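# Reseat the dial indicator's magnetic base and switch it on

## Task

Put the dial indicator's magnetic base back on the machine's steel face, standing upright and entirely within its painted outline, with its switch turned all the way to on.

## Robot and tools

Robot: two arms, left_arm and right_arm, each ending in a two-finger gripper. Measured bases: left_arm at (+0.067, +0.363, +0.013) m, right_arm at (+0.061, -0.323, +0.013) m, both nearly unrotated. The gripper's fingers point along its own +z and open and close along its own y. Its reported position is the spot between the pads when they are shut; closed fingertips reach about 19 mm past it, open ones about 6 mm. A housing juts about 10 cm toward the gripper's +x and turns with it.

Frame: everything is in the scene frame. Its origin is on the table top, midway between the arms' nominal bases; +z is up, +x points out over the table, and left_arm sits on the +y side. Image left and right do not match the arm names.

The 18-number row (used by execute_actions and move): one flat list covering both arms, every value between -1 and 1. Order: left dx, dy, dz, rx, ry, rz, left gripper position, force_limit, speed, then the same nine for the right arm. dx, dy, dz, rx, ry, rz are offsets, not poses: they are measured along scene axes from that arm's Hand target as it stood when the action or move began. 1.0 equals 0.6 m for dx to dz and 180 degrees for rx to rz; rx, ry, rz form one rotation vector, turning about the Hand target's position. All six at 0 means go back to the current Hand target. Gripper numbers are absolute commands: position +1 is fully open (85 mm), about -0.8 is pads touching, -1 closes until blocked. force_limit (-1 soft to +1 hard) and speed (-1 about 20 mm/s, 0 about 85, +1 about 150) set grip strength; both start at +1. To leave a gripper alone, repeat its last three numbers, since 0 is itself a command. A new force_limit or speed only takes hold after a position change of at least 0.01.

execute_actions: actions is a list of actions; each action is a table of up to 15 rows, one per 1/30 s step. A shorter table keeps its final row for the remaining steps. Every row counts from the start pose of that action, so repeating an offset moves farther. cameras: list of names, ["all"], or []; an empty actions list with no cameras argument returns all images and the current state.

move: target is one row or a list of up to 15 rows; every row in a list counts from the same starting Hand targets. The gripper follows a straight path. speed in m/s, 0.002 to 3.6 (default 0.25), one value or one per target; rotation is capped at twice that in rad/s. blend in metres rounds corners of a list (0 means stop at each). stop_force in N, 3 to 120, shared by both arms, ends an arm's path once its wrist sensor feels that much push; use it slowly when approaching contact, give all list rows the same finger numbers, and leave it out when backing off a surface. zero (only with stop_force) re-zeroes the sensor first when true. blocking=false returns early and cannot be combined with stop_force. Paths do not avoid obstacles; keep them away from an arm's own base. The result adds a move: line such as done, off_target, moving, held or fault, plus limits (paced = pose clipped, held = steps withheld).

wait: seconds 0 to 10; arms keep their last command. stop: brakes a running move. zoom_image: camera (cam_high, cam_left_wrist or cam_right_wrist) and region [x0, y0, x1, y1] in pixels, at most 504 by 504, from that camera's latest image. zero_wrist_force: arm, subtracts the current reading. finished_scene: scene, the current scene's number; call it only when the base is upright in its outline and switched fully on, and stays so with the robot clear.

Results: end_effector_position (m), end_effector_quat_wxyz, velocities; Hand target, the last commanded pose after clipping (a gripper may settle short of it; send the gap as an offset); Tool commands; object_status 0 moving, 1 blocked while opening, 2 blocked while closing (a grip), 3 reached the asked position or pads met; position_measured in counts (3 open, ~78 = 60 mm, ~130 = 40 mm, ~180 = 20 mm, ~230 closed). Wrist force and torque are in the gripper's own axes, with a third line showing the peak since last shown. Joint torques include arm weight. "within noise" means the arm is still. MOTOR HOT warns of overheating; at 85 °C the arm brakes for 30 to 60 s or more.

Motion limits: commanded orientation is clipped to 32 degrees from the measured one per step, so large turns take several actions. Motion lags commands by roughly 0.09 to 0.22 s and fast moves can overshoot.

Cameras: cam_high (fixed, high behind the arms), cam_left_wrist and cam_right_wrist, each 896x504; calibration is given but may be off by a few mm or degrees.

Avoid: any outside force near 150 N or wrist-joint torque near 25.2 N m, which stop the arm for 10 s; targets even slightly past a hard surface; fast impacts; hard squeezing of a part still sitting on something; the two arms touching or one gripper closing on the other's fingers; dropping the base or letting anything leave the table. Something may occasionally nudge the loose base, so check its pose before finishing.

Each tool is called after "Request:" by a JSON object that holds its "fn" and its "kwargs", one argument or row to a line.

## Session

Request:
{"fn": "execute_actions", "kwargs": {
  "actions": []
}}

Scene clock: 0.00 s.
left_arm: end_effector_position=(+0.5494, +0.4383, +0.3267) position_measured=3 object_status=3 end_effector_quat_wxyz=(+0.060, +0.344, +0.935, -0.061) | right_arm: end_effector_position=(+0.6720, -0.4176, +0.2852) position_measured=3 object_status=3 end_effector_quat_wxyz=(+0.334, +0.672, -0.613, +0.247)
Joint positions: left_arm=[-0.063 -1.643 1.712 -1.718 -1.724 0.661] | right_arm=[3.513 -1.933 -1.396 -1.864 0.83 -1.107]
Joint velocities: within noise
Joint torques (N m): no reading
Wrist force (N): no reading
Wrist torque (N m): no reading
Wrist force, peak (N): no reading
Hand target: left_arm +0.5494, +0.4383, +0.3267; +0.060, +0.344, +0.935, -0.061 | right_arm +0.6720, -0.4176, +0.2852; +0.334, +0.672, -0.613, +0.247
Tool commands: left_gripper/position=+1.0 left_gripper/force_limit=+1.0 left_gripper/speed=+1.0 right_gripper/position=+1.0 right_gripper/force_limit=+1.0 right_gripper/speed=+1.0

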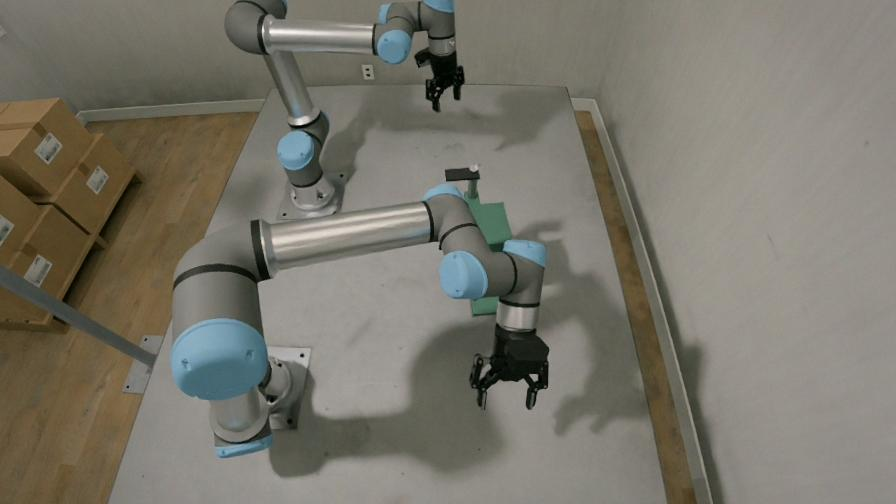

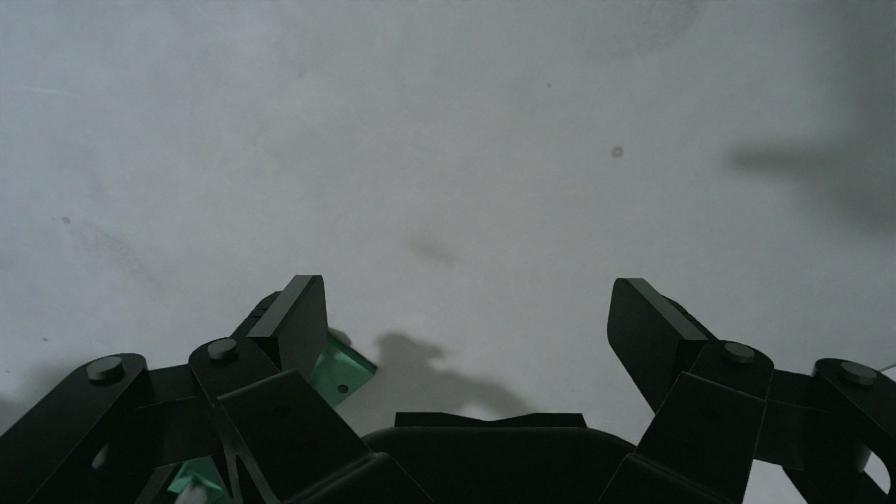

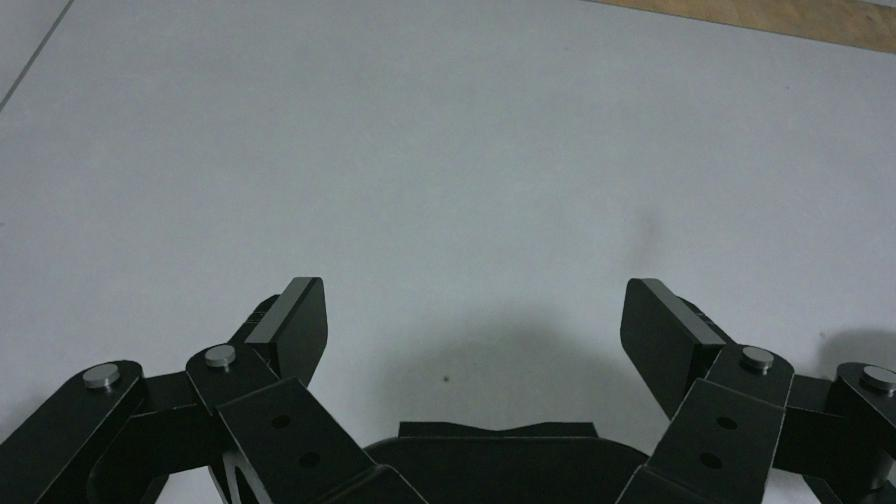

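Request:
{"fn": "zoom_image", "kwargs": {
  "camera": "cam_high",
  "region": [380, 130, 600, 340]
}}

Request:
{"fn": "move", "kwargs": {
  "target": [0,0,0,0,0,0,1,1,1,-0.3,-0.25,0.1,0,0,0,1,1,1],
  "speed": 0.3,
  "cameras": ["all"]
}}

Scaled by 2.291 from the camera's 896x504 image, which has a finer 1280x720 frame.

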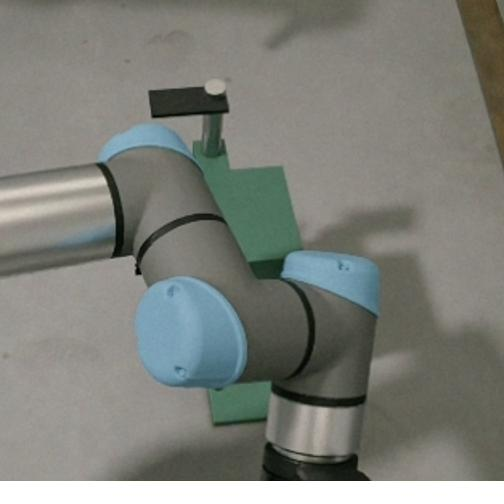

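Scene clock: 5.33 s.
left_arm: end_effector_position=(+0.5494, +0.4383, +0.3267) position_measured=3 object_status=3 end_effector_quat_wxyz=(+0.060, +0.344, +0.935, -0.061) | right_arm: end_effector_position=(+0.4921, -0.5676, +0.3452) position_measured=3 object_status=3 end_effector_quat_wxyz=(+0.334, +0.672, -0.613, +0.247)
Joint positions: left_arm=[-0.063 -1.643 1.712 -1.718 -1.724 0.661] | right_arm=[3.332 -1.454 -1.823 -1.752 0.76 -1.341]
Joint torques (N m): left_arm=[0.79 -20.8 -24.42 -2.68 -0.23 -0.01] | right_arm=[-2.1 27.11 27.59 1.01 -0.27 1.67]
Wrist force (N): left_arm=[0.3 0.1 0.1] | right_arm=[-0.3 0.2 -0.2]
Wrist torque (N m): left_arm=[0.01 -0.05 0.00] | right_arm=[0.04 0.02 0.01]
Wrist force, peak (N): left_arm=[0.6 0.1 0.2] | right_arm=[1.6 2.9 0.9]
Hand target: left_arm +0.5494, +0.4383, +0.3267; +0.060, +0.344, +0.935, -0.061 | right_arm +0.4920, -0.5676, +0.3452; +0.334, +0.672, -0.613, +0.247
Off the commanded pose: left_arm 0.000 m, 0 deg | right_arm 0.000 m, 0 deg.
move: done
camera_calibration:
cam_right_wrist: T_world_to_cam=[[-0.988487, -0.0325907, 0.147752, 0.426124], [-0.0976026, 0.883529, -0.458093, 0.723823], [-0.115613, -0.467241, -0.876539, 0.222347], [0, 0, 0, 1]] pos_world=[0.517572, -0.521742, 0.463514]

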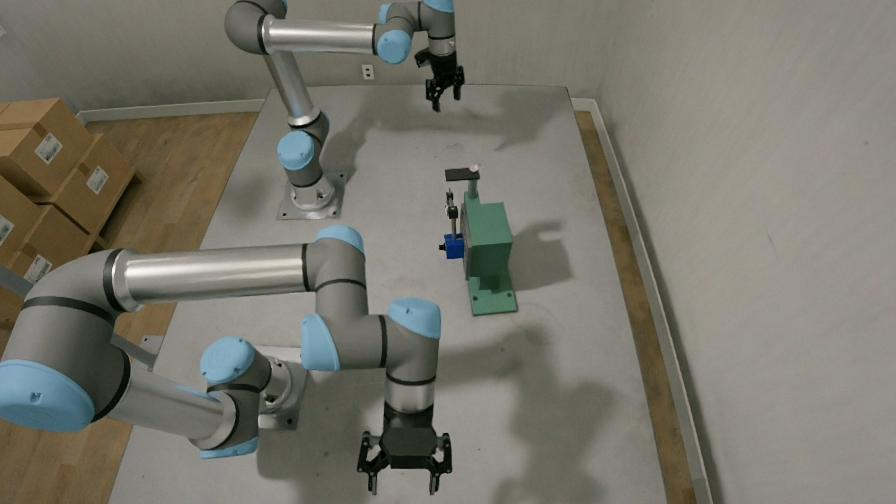

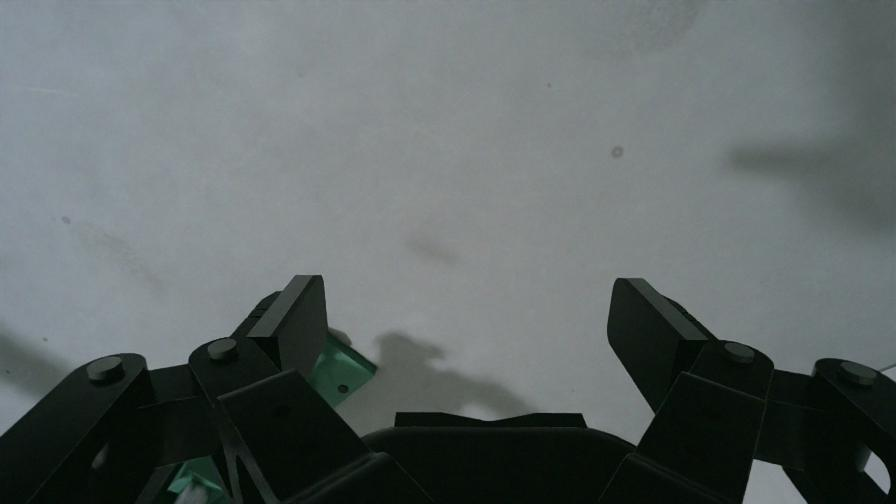

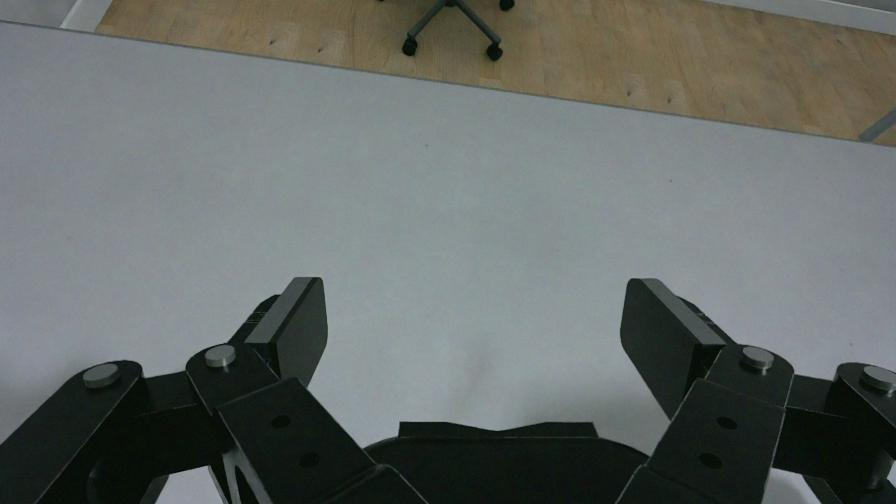

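Request:
{"fn": "zoom_image", "kwargs": {
  "camera": "cam_high",
  "region": [400, 150, 560, 330]
}}

Request:
{"fn": "zoom_image", "kwargs": {
  "camera": "cam_high",
  "region": [420, 180, 500, 270]
}}

Scaled by 2.800 from the camera's 896x504 image, which has a finer 1280x720 frame.

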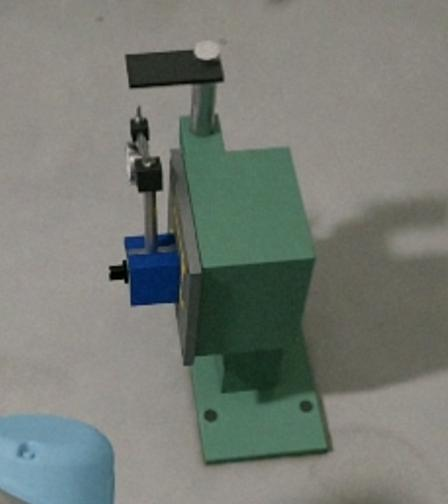

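Scaled by 5.600 from the camera's 896x504 image, which has a finer 1280x720 frame.

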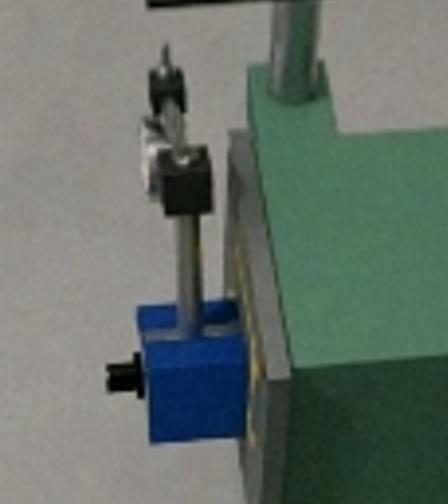

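Request:
{"fn": "move", "kwargs": {
  "target": [-0.248,-0.563,0.03,0.626,-0.2548,-0.5505,1,1,1,0,0,0,0,0,0,1,1,1],
  "speed": 0.4,
  "cameras": ["all"]
}}

Scene clock: 111.63 s.
left_arm: end_effector_position=(+0.4006, +0.1005, +0.3447) position_measured=3 object_status=3 end_effector_quat_wxyz=(+0.000, +0.707, +0.000, +0.707) | right_arm: end_effector_position=(+0.4920, -0.5676, +0.3452) position_measured=3 object_status=3 end_effector_quat_wxyz=(+0.334, +0.672, -0.613, +0.247)
Joint positions: left_arm=[-1.82 -1.882 2.234 -0.356 -0.223 0.003] | right_arm=[3.332 -1.454 -1.823 -1.752 0.76 -1.341]
Joint torques (N m): left_arm=[4.51 -12.63 -31.07 -1.87 -0.51 2.6] | right_arm=[-4.31 26.92 16.61 1.21 -0.29 -1.91]
Wrist force (N): left_arm=[3.5 1.6 1.6] | right_arm=[-0.2 0.2 -0.1]
Wrist torque (N m): left_arm=[0.26 -0.89 -0.09] | right_arm=[0.02 0.00 0.01]
Wrist force, peak (N): left_arm=[3.5 2.4 1.4] | right_arm=[-0.2 0.5 -0.3]
Hand target: left_arm +0.4006, +0.1005, +0.3447; +0.000, +0.707, +0.000, +0.707 | right_arm +0.4920, -0.5676, +0.3452; +0.334, +0.672, -0.613, +0.247
Off the commanded pose: left_arm 0.000 m, 0 deg | right_arm 0.000 m, 0 deg.
move: done
camera_calibration:
cam_left_wrist: T_world_to_cam=[[-0.0110718, -0.999455, 0.0310879, 0.103065], [-0.342392, -0.0254211, -0.939213, 0.479283], [0.939492, -0.021043, -0.341924, -0.126453], [0, 0, 0, 1]] pos_world=[0.284045, 0.112532, 0.403708]
cam_right_wrist: T_world_to_cam=[[-0.988497, -0.0326509, 0.147673, 0.426135], [-0.0976195, 0.883524, -0.4581, 0.723832], [-0.115515, -0.467246, -0.876549, 0.222298], [0, 0, 0, 1]] pos_world=[0.517572, -0.521742, 0.463514]

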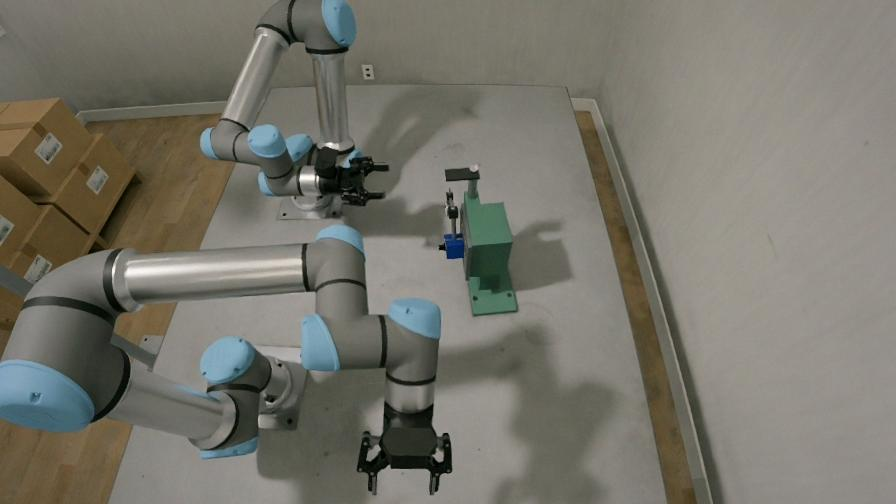

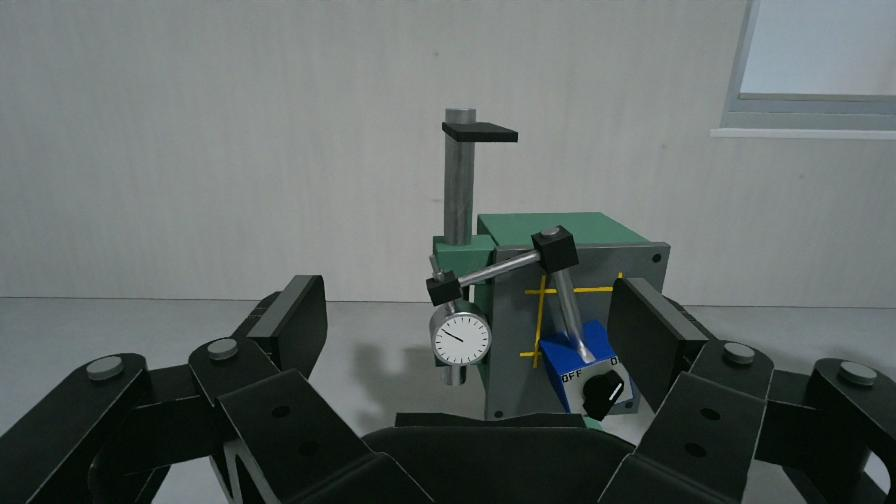

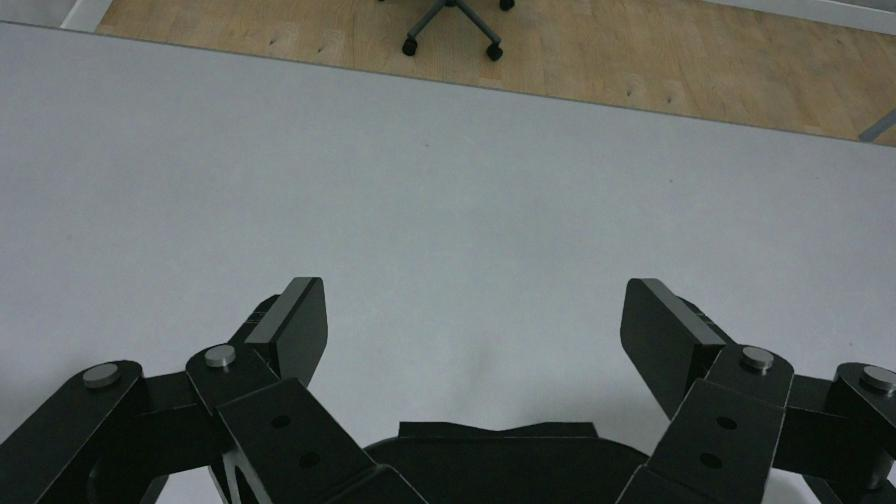

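Request:
{"fn": "zoom_image", "kwargs": {
  "camera": "cam_left_wrist",
  "region": [480, 210, 700, 430]
}}

Request:
{"fn": "zoom_image", "kwargs": {
  "camera": "cam_left_wrist",
  "region": [400, 90, 700, 430]
}}

Scaled by 2.291 from the camera's 896x504 image, which has a finer 1280x720 frame.

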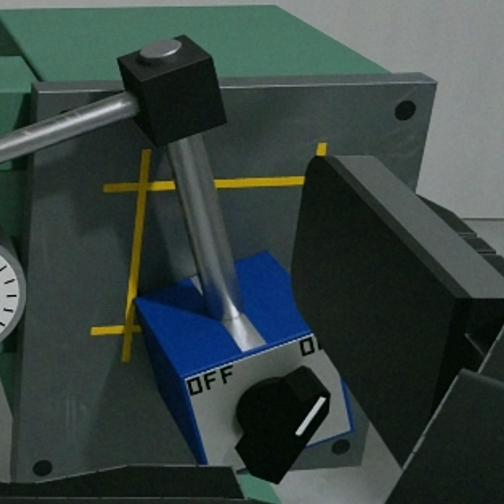

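Scaled by 1.482 from the camera's 896x504 image, which has a finer 1280x720 frame.

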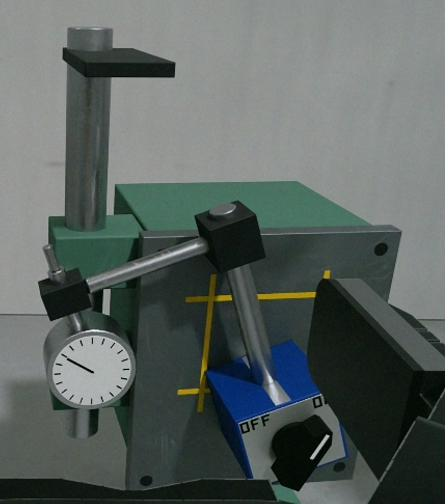

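Request:
{"fn": "move", "kwargs": {
  "target": [0.0323,-0.184,-0.158,0,0,0,1,1,1,0,0,0,0,0,0,1,1,1],
  "speed": 0.3,
  "cameras": ["cam_left_wrist", "cam_high"]
}}

Request:
{"fn": "zoom_image", "kwargs": {
  "camera": "cam_left_wrist",
  "region": [300, 60, 620, 420]
}}

Scene clock: 141.87 s.
left_arm: end_effector_position=(+0.4200, -0.0099, +0.2500) position_measured=3 object_status=3 end_effector_quat_wxyz=(+0.000, +0.707, +0.000, +0.707) | right_arm: end_effector_position=(+0.4920, -0.5676, +0.3452) position_measured=3 object_status=3 end_effector_quat_wxyz=(+0.334, +0.672, -0.613, +0.247)
Joint positions: left_arm=[-1.696 -1.441 2.121 -0.689 -0.1 0.008] | right_arm=[3.332 -1.454 -1.823 -1.752 0.76 -1.341]
Joint torques (N m): left_arm=[-6.76 -12.74 -4.71 -1.82 -1.06 1.98] | right_arm=[-5.32 27.17 16.31 1.91 -0.25 -1.91]
Wrist force (N): left_arm=[3.0 1.9 1.6] | right_arm=[-0.1 0.3 -0.1]
Wrist torque (N m): left_arm=[0.32 -0.84 -0.15] | right_arm=[0.05 0.00 0.00]
Wrist force, peak (N): left_arm=[6.2 -0.3 1.4] | right_arm=[-0.1 0.5 -0.3]
Hand target: left_arm +0.4200, -0.0099, +0.2499; +0.000, +0.707, +0.000, +0.707 | right_arm +0.4920, -0.5676, +0.3452; +0.334, +0.672, -0.613, +0.247
Off the commanded pose: left_arm 0.000 m, 0 deg | right_arm 0.000 m, 0 deg.
move: done
camera_calibration:
cam_left_wrist: T_world_to_cam=[[-0.01106, -0.999446, 0.0314035, -0.00421665], [-0.342484, -0.0257196, -0.939172, 0.394224], [0.939459, -0.0211425, -0.342009, -0.179439], [0, 0, 0, 1]] pos_world=[0.303545, 0.00213119, 0.309007]
Images, in order (width x height): cam_high 896x504, cam_left_wrist 896x504.

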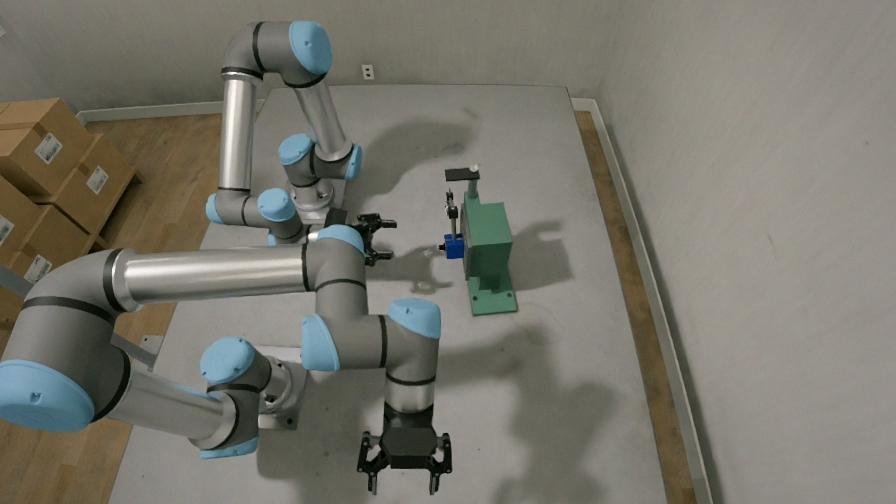

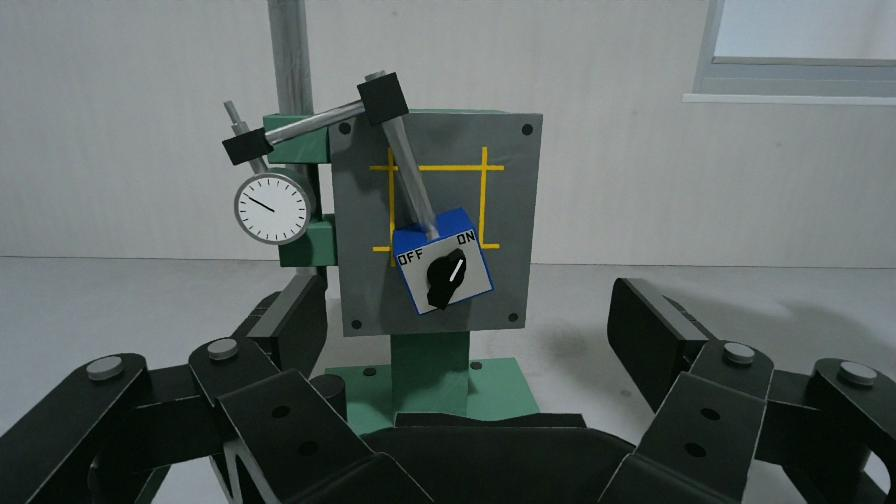

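Scaled by 1.400 from the camera's 896x504 image, which has a finer 1280x720 frame.

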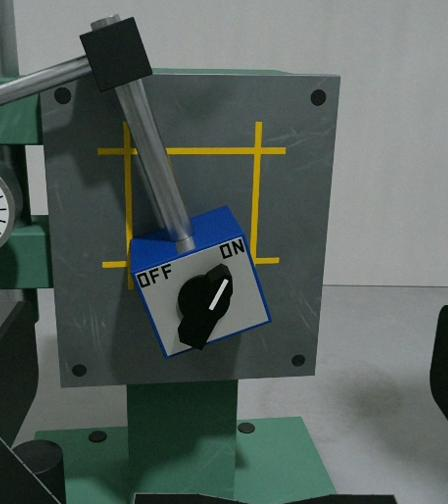

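Request:
{"fn": "zoom_image", "kwargs": {
  "camera": "cam_left_wrist",
  "region": [380, 210, 510, 330]
}}

Scaled by 3.877 from the camera's 896x504 image, which has a finer 1280x720 frame.

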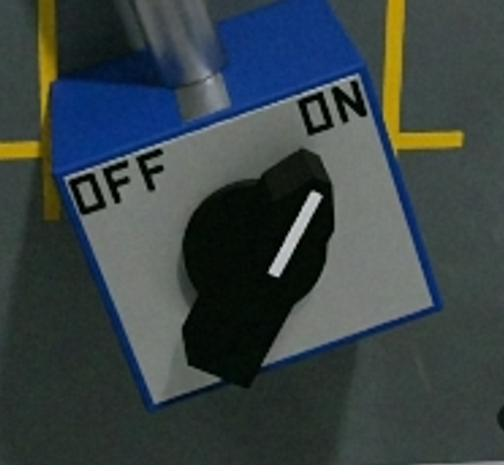

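Request:
{"fn": "move", "kwargs": {
  "target": [0,0,0,0,0,0,1,1,1,0.0647,0.731,-0.1597,0.4612,-0.2302,0.4889,1,1,1],
  "speed": 0.35,
  "cameras": ["all"]
}}

Scene clock: 421.57 s.
left_arm: end_effector_position=(+0.4200, -0.0099, +0.2499) position_measured=3 object_status=3 end_effector_quat_wxyz=(+0.000, +0.707, +0.000, +0.707) | right_arm: end_effector_position=(+0.5309, -0.1290, +0.2494) position_measured=3 object_status=3 end_effector_quat_wxyz=(-0.576, +0.797, -0.095, +0.153)
Joint positions: left_arm=[-1.696 -1.441 2.121 -0.69 -0.1 0.009] | right_arm=[3.415 -1.875 -2.348 0.617 2.441 -2.078]
Joint torques (N m): left_arm=[-6.52 -29.06 -4.59 -2.28 1.36 2.27] | right_arm=[-9.3 17.53 7.27 4.23 1.5 -2.71]
Wrist force (N): left_arm=[3.0 1.9 1.5] | right_arm=[-1.4 -0.8 0.9]
Wrist torque (N m): left_arm=[0.32 -0.86 -0.15] | right_arm=[-0.17 0.28 -0.07]
Wrist force, peak (N): left_arm=[3.3 1.9 1.7] | right_arm=[-1.4 -0.1 2.3]
Hand target: left_arm +0.4200, -0.0099, +0.2499; +0.000, +0.707, +0.000, +0.707 | right_arm +0.5308, -0.1290, +0.2494; -0.576, +0.797, -0.095, +0.153
Off the commanded pose: left_arm 0.000 m, 0 deg | right_arm 0.000 m, 0 deg.
move: done
camera_calibration:
cam_left_wrist: T_world_to_cam=[[-0.0111285, -0.999451, 0.0312157, -0.00413853], [-0.342483, -0.0255197, -0.939177, 0.394192], [0.939458, -0.0211425, -0.342011, -0.179345], [0, 0, 0, 1]] pos_world=[0.303445, 0.00213161, 0.309007]
cam_right_wrist: T_world_to_cam=[[0.0319726, -0.315695, -0.948322, 0.188069], [-0.999484, -0.0130302, -0.0293598, 0.552342], [-0.00308802, 0.948771, -0.315949, 0.330935], [0, 0, 0, 1]] pos_world=[0.547066, -0.247412, 0.299125]

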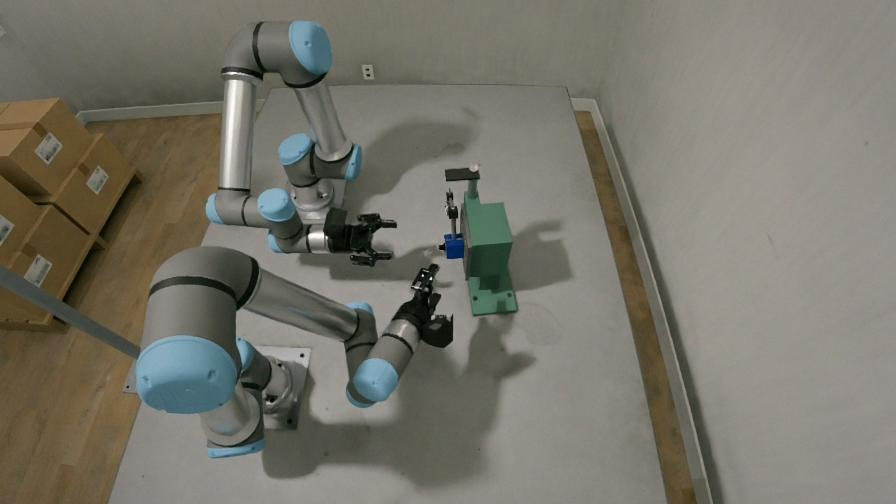

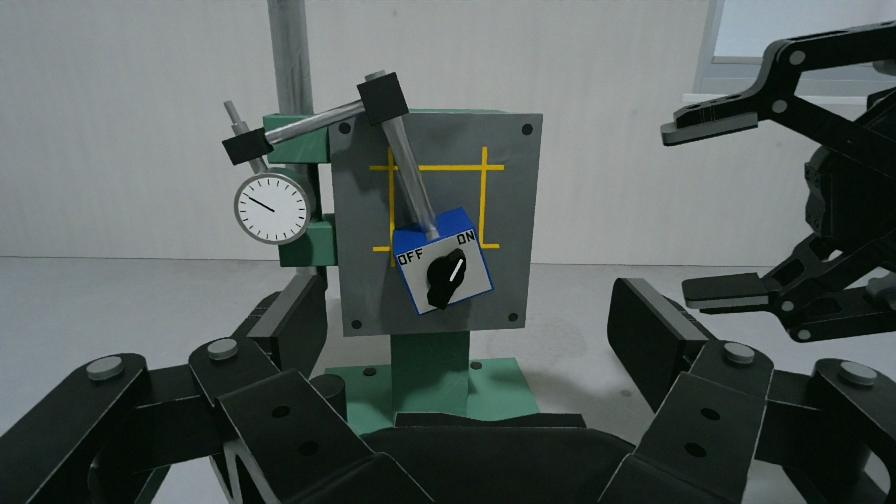

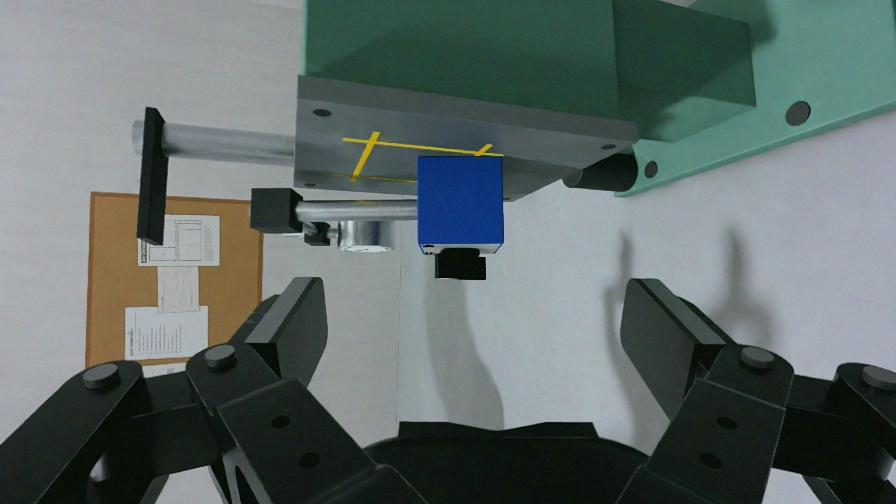

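Request:
{"fn": "zoom_image", "kwargs": {
  "camera": "cam_right_wrist",
  "region": [230, 90, 710, 360]
}}

Request:
{"fn": "zoom_image", "kwargs": {
  "camera": "cam_left_wrist",
  "region": [320, 90, 560, 350]
}}

Scaled by 1.050 from the camera's 896x504 image, which has a finer 1280x720 frame.

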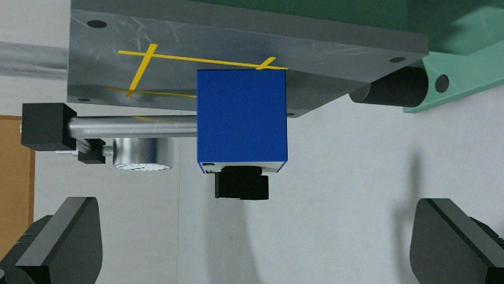

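Scaled by 1.938 from the camera's 896x504 image, which has a finer 1280x720 frame.

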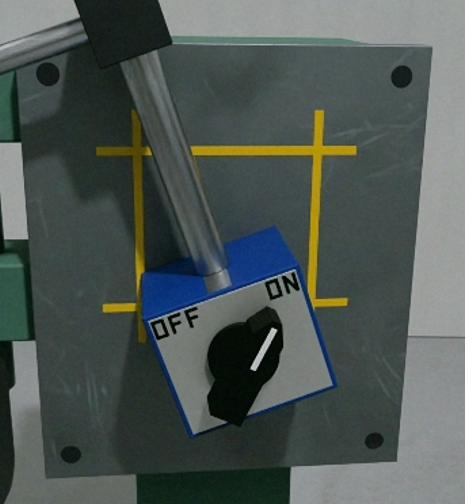

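Request:
{"fn": "zoom_image", "kwargs": {
  "camera": "cam_right_wrist",
  "region": [230, 255, 350, 385]
}}

Request:
{"fn": "zoom_image", "kwargs": {
  "camera": "cam_left_wrist",
  "region": [640, 10, 896, 350]
}}

Scaled by 3.877 from the camera's 896x504 image, which has a finer 1280x720 frame.

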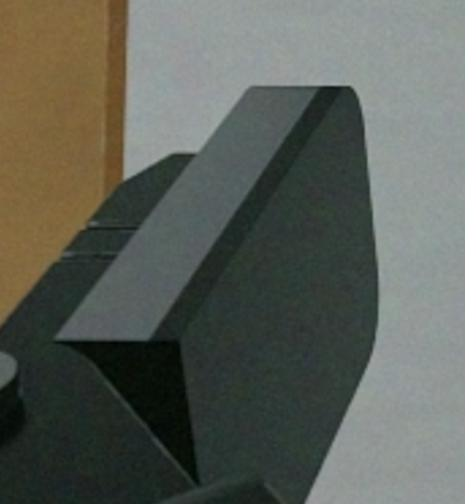

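Scaled by 1.482 from the camera's 896x504 image, which has a finer 1280x720 frame.

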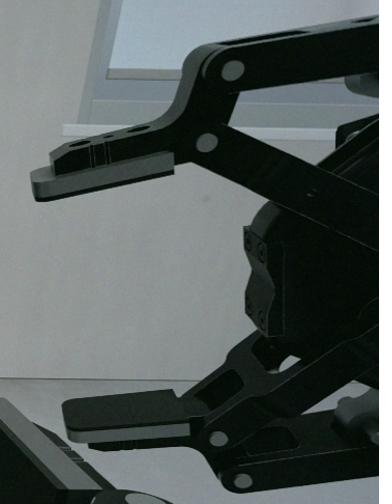

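Request:
{"fn": "move", "kwargs": {
  "target": [0,0,0,0,0,0,1,1,1,0.0615,0.1422,-0.0455,0,0,0,1,1,1],
  "speed": 0.12,
  "stop_force": 20,
  "cameras": ["all"]
}}

Request:
{"fn": "zoom_image", "kwargs": {
  "camera": "cam_right_wrist",
  "region": [250, 30, 700, 400]
}}

Request:
{"fn": "zoom_image", "kwargs": {
  "camera": "cam_left_wrist",
  "region": [320, 90, 660, 350]
}}

Scene clock: 568.50 s.
left_arm: end_effector_position=(+0.4200, -0.0099, +0.2499) position_measured=3 object_status=3 end_effector_quat_wxyz=(+0.000, +0.707, +0.000, +0.707) | right_arm: end_effector_position=(+0.5677, -0.0437, +0.2221) position_measured=3 object_status=3 end_effector_quat_wxyz=(-0.576, +0.797, -0.095, +0.153)
Joint positions: left_arm=[-1.696 -1.441 2.121 -0.69 -0.1 0.009] | right_arm=[3.593 -2.027 -2.232 0.727 2.279 -1.973]
Joint torques (N m): left_arm=[-6.87 -29.39 -4.48 -2.09 1.17 2.39] | right_arm=[-0.98 38.53 4.49 1.43 0.12 -2.74]
Wrist force (N): left_arm=[2.9 1.8 1.6] | right_arm=[-1.6 -0.4 0.8]
Wrist torque (N m): left_arm=[0.31 -0.84 -0.15] | right_arm=[-0.10 0.28 -0.07]
Wrist force, peak (N): left_arm=[3.4 2.0 1.2] | right_arm=[-1.8 -0.8 2.7]
Hand target: left_arm +0.4200, -0.0099, +0.2499; +0.000, +0.707, +0.000, +0.707 | right_arm +0.5677, -0.0437, +0.2221; -0.576, +0.797, -0.095, +0.153
Off the commanded pose: left_arm 0.000 m, 0 deg | right_arm 0.000 m, 0 deg.
move: done
camera_calibration:
cam_left_wrist: T_world_to_cam=[[-0.0111285, -0.999451, 0.0312157, -0.00413853], [-0.342483, -0.0255197, -0.939177, 0.394192], [0.939458, -0.0211425, -0.342011, -0.179345], [0, 0, 0, 1]] pos_world=[0.303445, 0.00213161, 0.309007]
cam_right_wrist: T_world_to_cam=[[0.0320673, -0.315695, -0.948319, 0.187873], [-0.999481, -0.0130604, -0.0294495, 0.58955], [-0.00308839, 0.948771, -0.31595, 0.241494], [0, 0, 0, 1]] pos_world=[0.583966, -0.162112, 0.271825]

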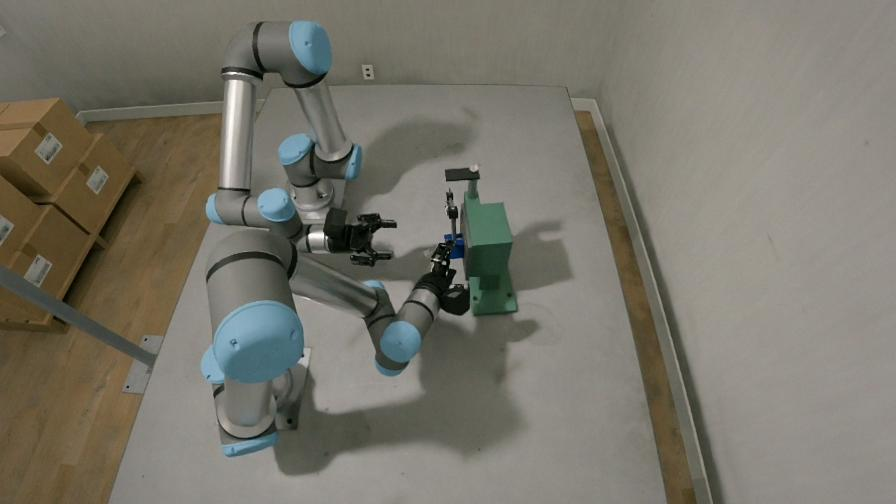

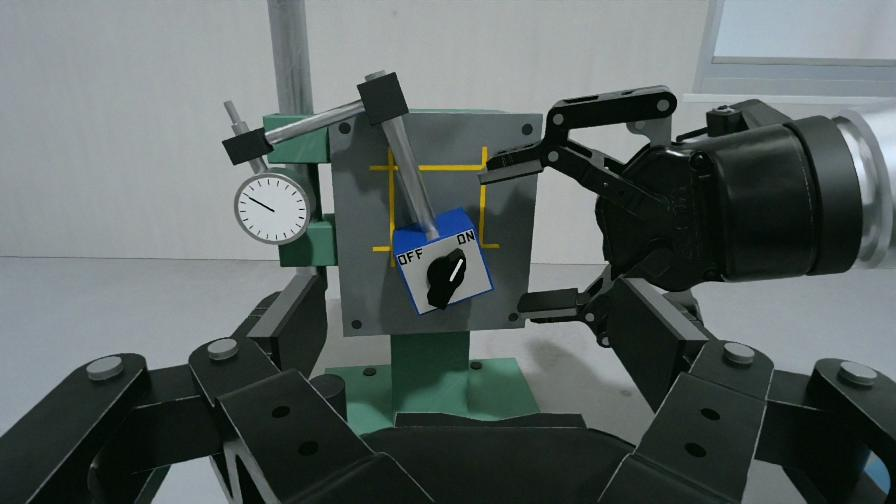

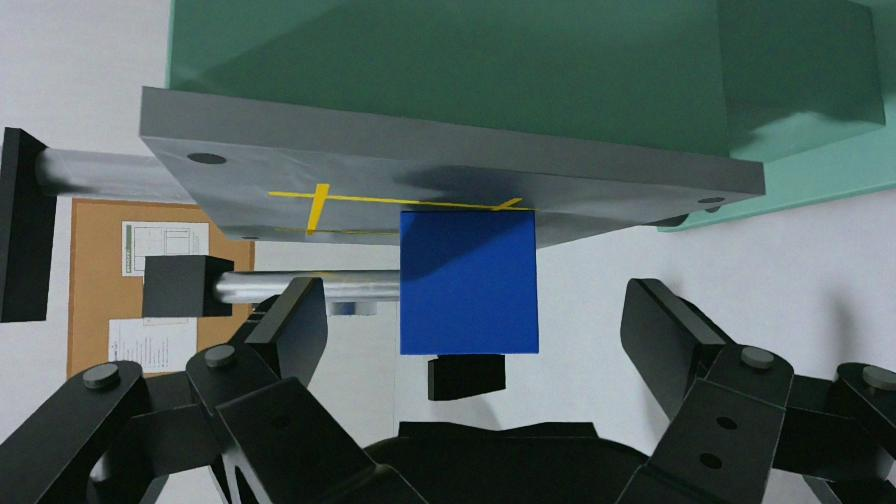

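Scaled by 1.120 from the camera's 896x504 image, which has a finer 1280x720 frame.

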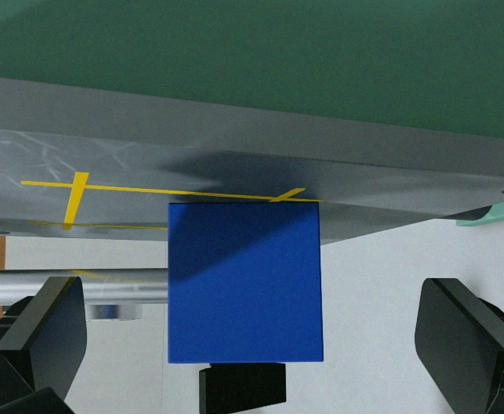

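Scaled by 1.482 from the camera's 896x504 image, which has a finer 1280x720 frame.

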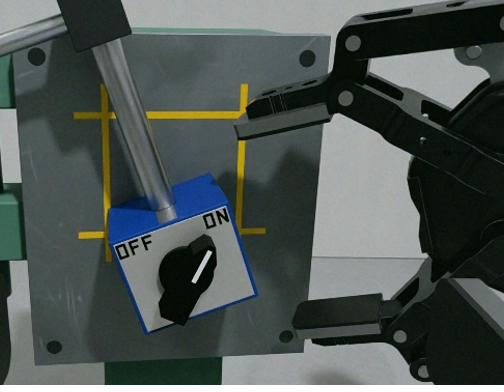

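Request:
{"fn": "move", "kwargs": {
  "target": [0,0,0,0,0,0,1,1,1,0.0178,0.0452,-0.0127,0,0,0,1,1,1],
  "speed": 0.06,
  "stop_force": 15,
  "cameras": ["cam_left_wrist", "cam_right_wrist"]
}}

Request:
{"fn": "zoom_image", "kwargs": {
  "camera": "cam_right_wrist",
  "region": [250, 130, 700, 430]
}}

Request:
{"fn": "zoom_image", "kwargs": {
  "camera": "cam_left_wrist",
  "region": [360, 110, 600, 350]
}}

Scene clock: 621.83 s.
left_arm: end_effector_position=(+0.4200, -0.0099, +0.2499) position_measured=3 object_status=3 end_effector_quat_wxyz=(+0.000, +0.707, +0.000, +0.707) | right_arm: end_effector_position=(+0.5784, -0.0166, +0.2145) position_measured=3 object_status=3 end_effector_quat_wxyz=(-0.576, +0.797, -0.095, +0.153)
Joint positions: left_arm=[-1.696 -1.441 2.121 -0.69 -0.1 0.009] | right_arm=[3.641 -2.07 -2.187 0.741 2.234 -1.95]
Joint torques (N m): left_arm=[-5.87 -29.06 -4.85 -2.15 1.24 2.28] | right_arm=[-8.69 42.08 4.25 1.65 1.89 -2.6]
Wrist force (N): left_arm=[2.9 1.6 1.3] | right_arm=[-1.5 -0.6 1.0]
Wrist torque (N m): left_arm=[0.27 -0.85 -0.15] | right_arm=[-0.14 0.30 -0.15]
Wrist force, peak (N): left_arm=[3.4 2.0 1.4] | right_arm=[-1.4 -0.8 1.8]
Hand target: left_arm +0.4200, -0.0099, +0.2499; +0.000, +0.707, +0.000, +0.707 | right_arm +0.5784, -0.0166, +0.2145; -0.576, +0.797, -0.095, +0.153
Off the commanded pose: left_arm 0.000 m, 0 deg | right_arm 0.000 m, 0 deg.
move: done
camera_calibration:
cam_left_wrist: T_world_to_cam=[[-0.0111285, -0.999451, 0.0312157, -0.00413853], [-0.342483, -0.0255197, -0.939177, 0.394192], [0.939458, -0.0211425, -0.342011, -0.179345], [0, 0, 0, 1]] pos_world=[0.303445, 0.00213161, 0.309007]
cam_right_wrist: T_world_to_cam=[[0.0320673, -0.315695, -0.948319, 0.188878], [-0.999481, -0.0130604, -0.0294495, 0.600375], [-0.00308839, 0.948771, -0.31595, 0.213414], [0, 0, 0, 1]] pos_world=[0.594666, -0.135012, 0.264225]
Images, in order (width x height): cam_left_wrist 896x504, cam_right_wrist 896x504.

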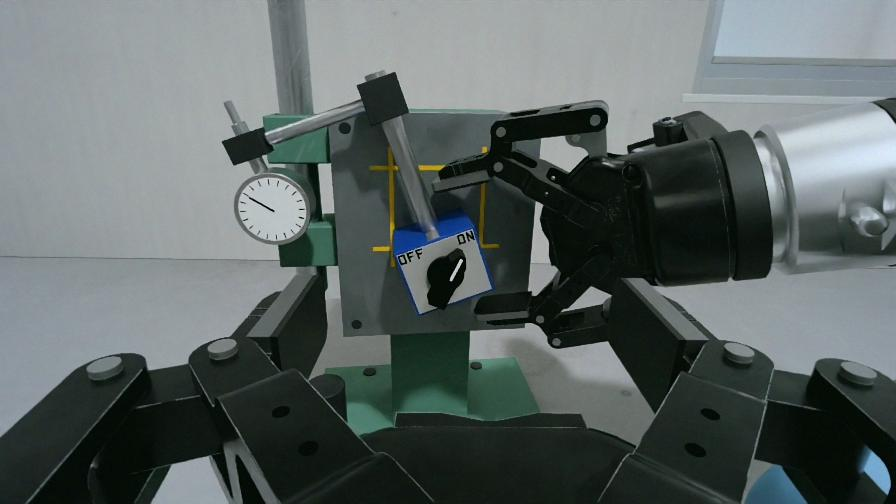

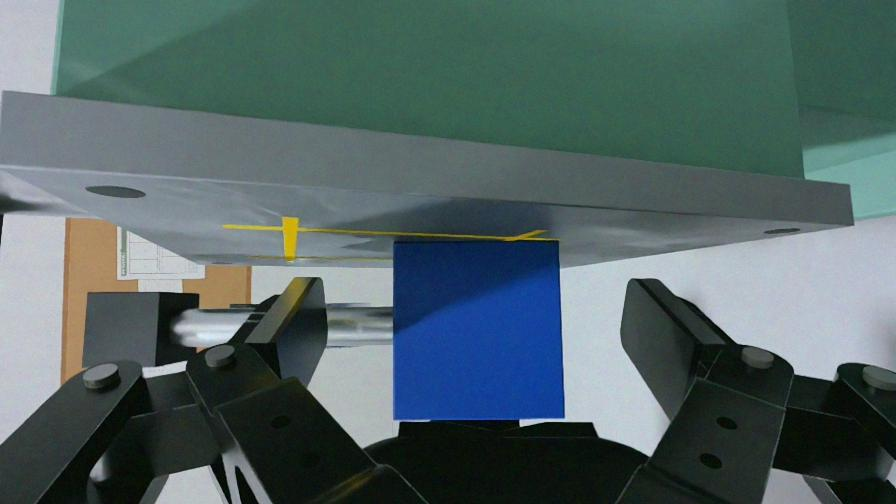

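Scaled by 1.120 from the camera's 896x504 image, which has a finer 1280x720 frame.

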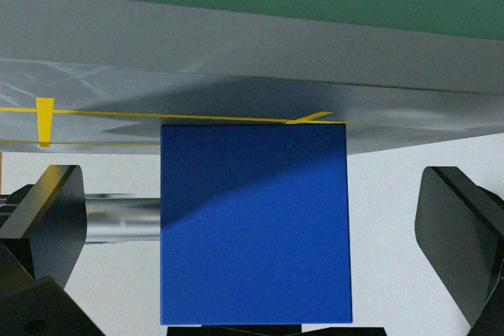

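Scaled by 2.100 from the camera's 896x504 image, which has a finer 1280x720 frame.

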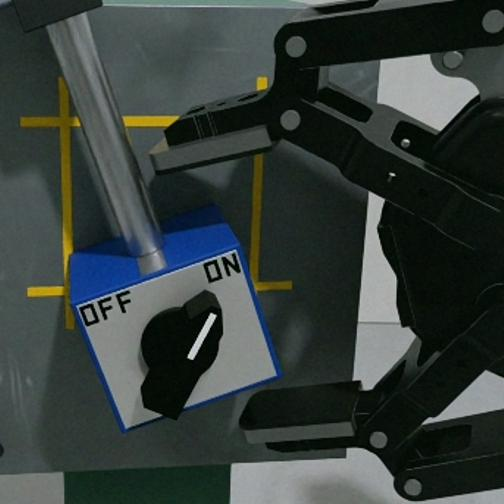

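Request:
{"fn": "move", "kwargs": {
  "target": [
    [0,0,0,0,0,0,1,1,1,-0.0118,-0.0297,0.0096,0,0,0,1,1,1],
    [0,0,0,0,0,0,1,1,1,-0.042,-0.092,0.029,-0.0024,0.0298,0.1033,1,1,1]
  ],
  "speed": 0.15,
  "blend": [0.01, 0],
  "cameras": ["cam_left_wrist", "cam_right_wrist", "cam_high"]
}}

Request:
{"fn": "zoom_image", "kwargs": {
  "camera": "cam_right_wrist",
  "region": [250, 130, 700, 430]
}}

Scene clock: 876.00 s.
left_arm: end_effector_position=(+0.4200, -0.0099, +0.2499) position_measured=3 object_status=3 end_effector_quat_wxyz=(+0.000, +0.707, +0.000, +0.707) | right_arm: end_effector_position=(+0.5533, -0.0718, +0.2320) position_measured=3 object_status=3 end_effector_quat_wxyz=(-0.585, +0.810, +0.009, +0.021)
Joint positions: left_arm=[-1.696 -1.441 2.121 -0.69 -0.1 0.009] | right_arm=[3.44 -1.981 -2.119 0.147 2.694 -2.378]
Joint torques (N m): left_arm=[-6.53 -28.33 -3.93 -2.08 1.12 2.21] | right_arm=[6.23 24.77 6.47 2.31 1.95 1.33]
Wrist force (N): left_arm=[3.1 1.9 1.5] | right_arm=[-1.5 -0.3 0.8]
Wrist torque (N m): left_arm=[0.32 -0.86 -0.14] | right_arm=[-0.10 0.31 -0.15]
Wrist force, peak (N): left_arm=[3.2 2.0 1.4] | right_arm=[-1.5 -0.6 2.8]
Hand target: left_arm +0.4200, -0.0099, +0.2499; +0.000, +0.707, +0.000, +0.707 | right_arm +0.5532, -0.0718, +0.2319; -0.585, +0.810, +0.008, +0.021
Off the commanded pose: left_arm 0.000 m, 0 deg | right_arm 0.000 m, 0 deg.
move: done
camera_calibration:
cam_left_wrist: T_world_to_cam=[[-0.0111285, -0.999451, 0.0312157, -0.00413853], [-0.342483, -0.0255197, -0.939177, 0.394192], [0.939458, -0.0211425, -0.342011, -0.179345], [0, 0, 0, 1]] pos_world=[0.303445, 0.00213161, 0.309007]
cam_right_wrist: T_world_to_cam=[[0.0451862, -0.310219, -0.949591, 0.182247], [-0.941594, -0.330757, 0.0632481, 0.498713], [-0.333704, 0.891271, -0.307046, 0.448017], [0, 0, 0, 1]] pos_world=[0.610856, -0.177815, 0.279079]

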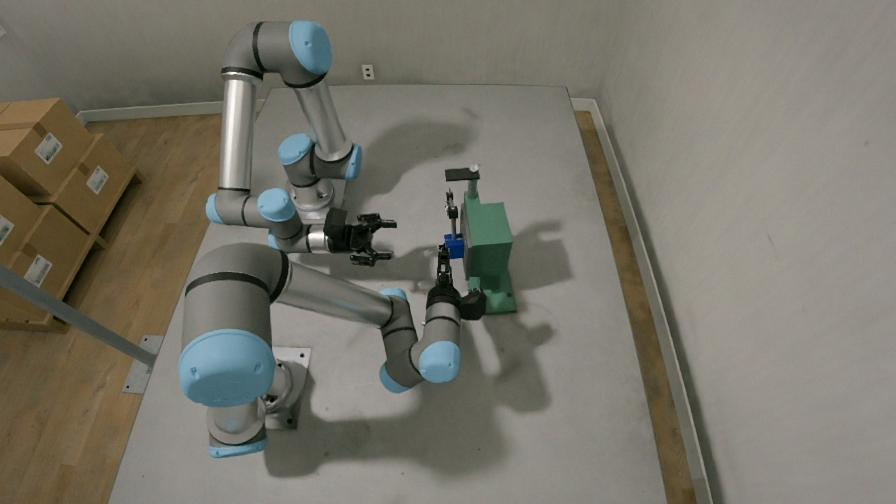

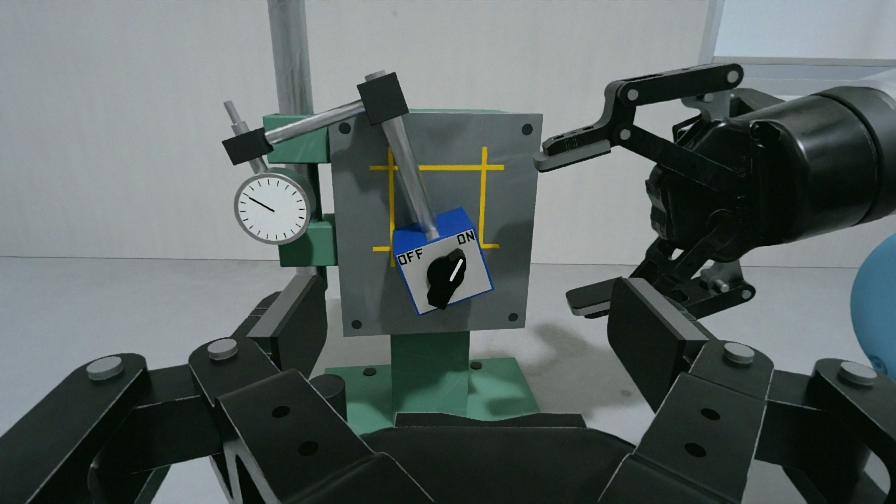

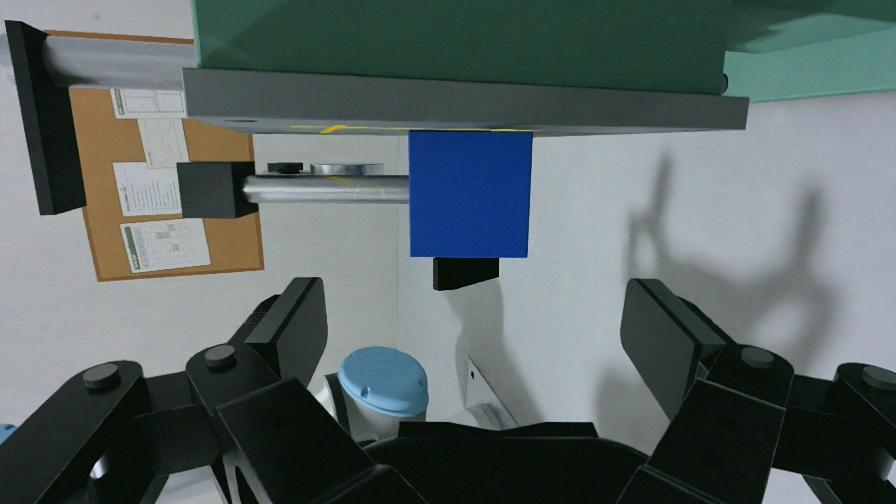

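Scaled by 1.120 from the camera's 896x504 image, which has a finer 1280x720 frame.

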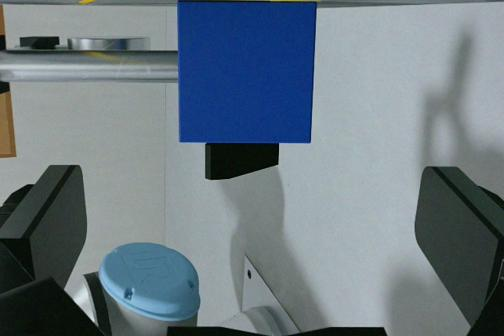

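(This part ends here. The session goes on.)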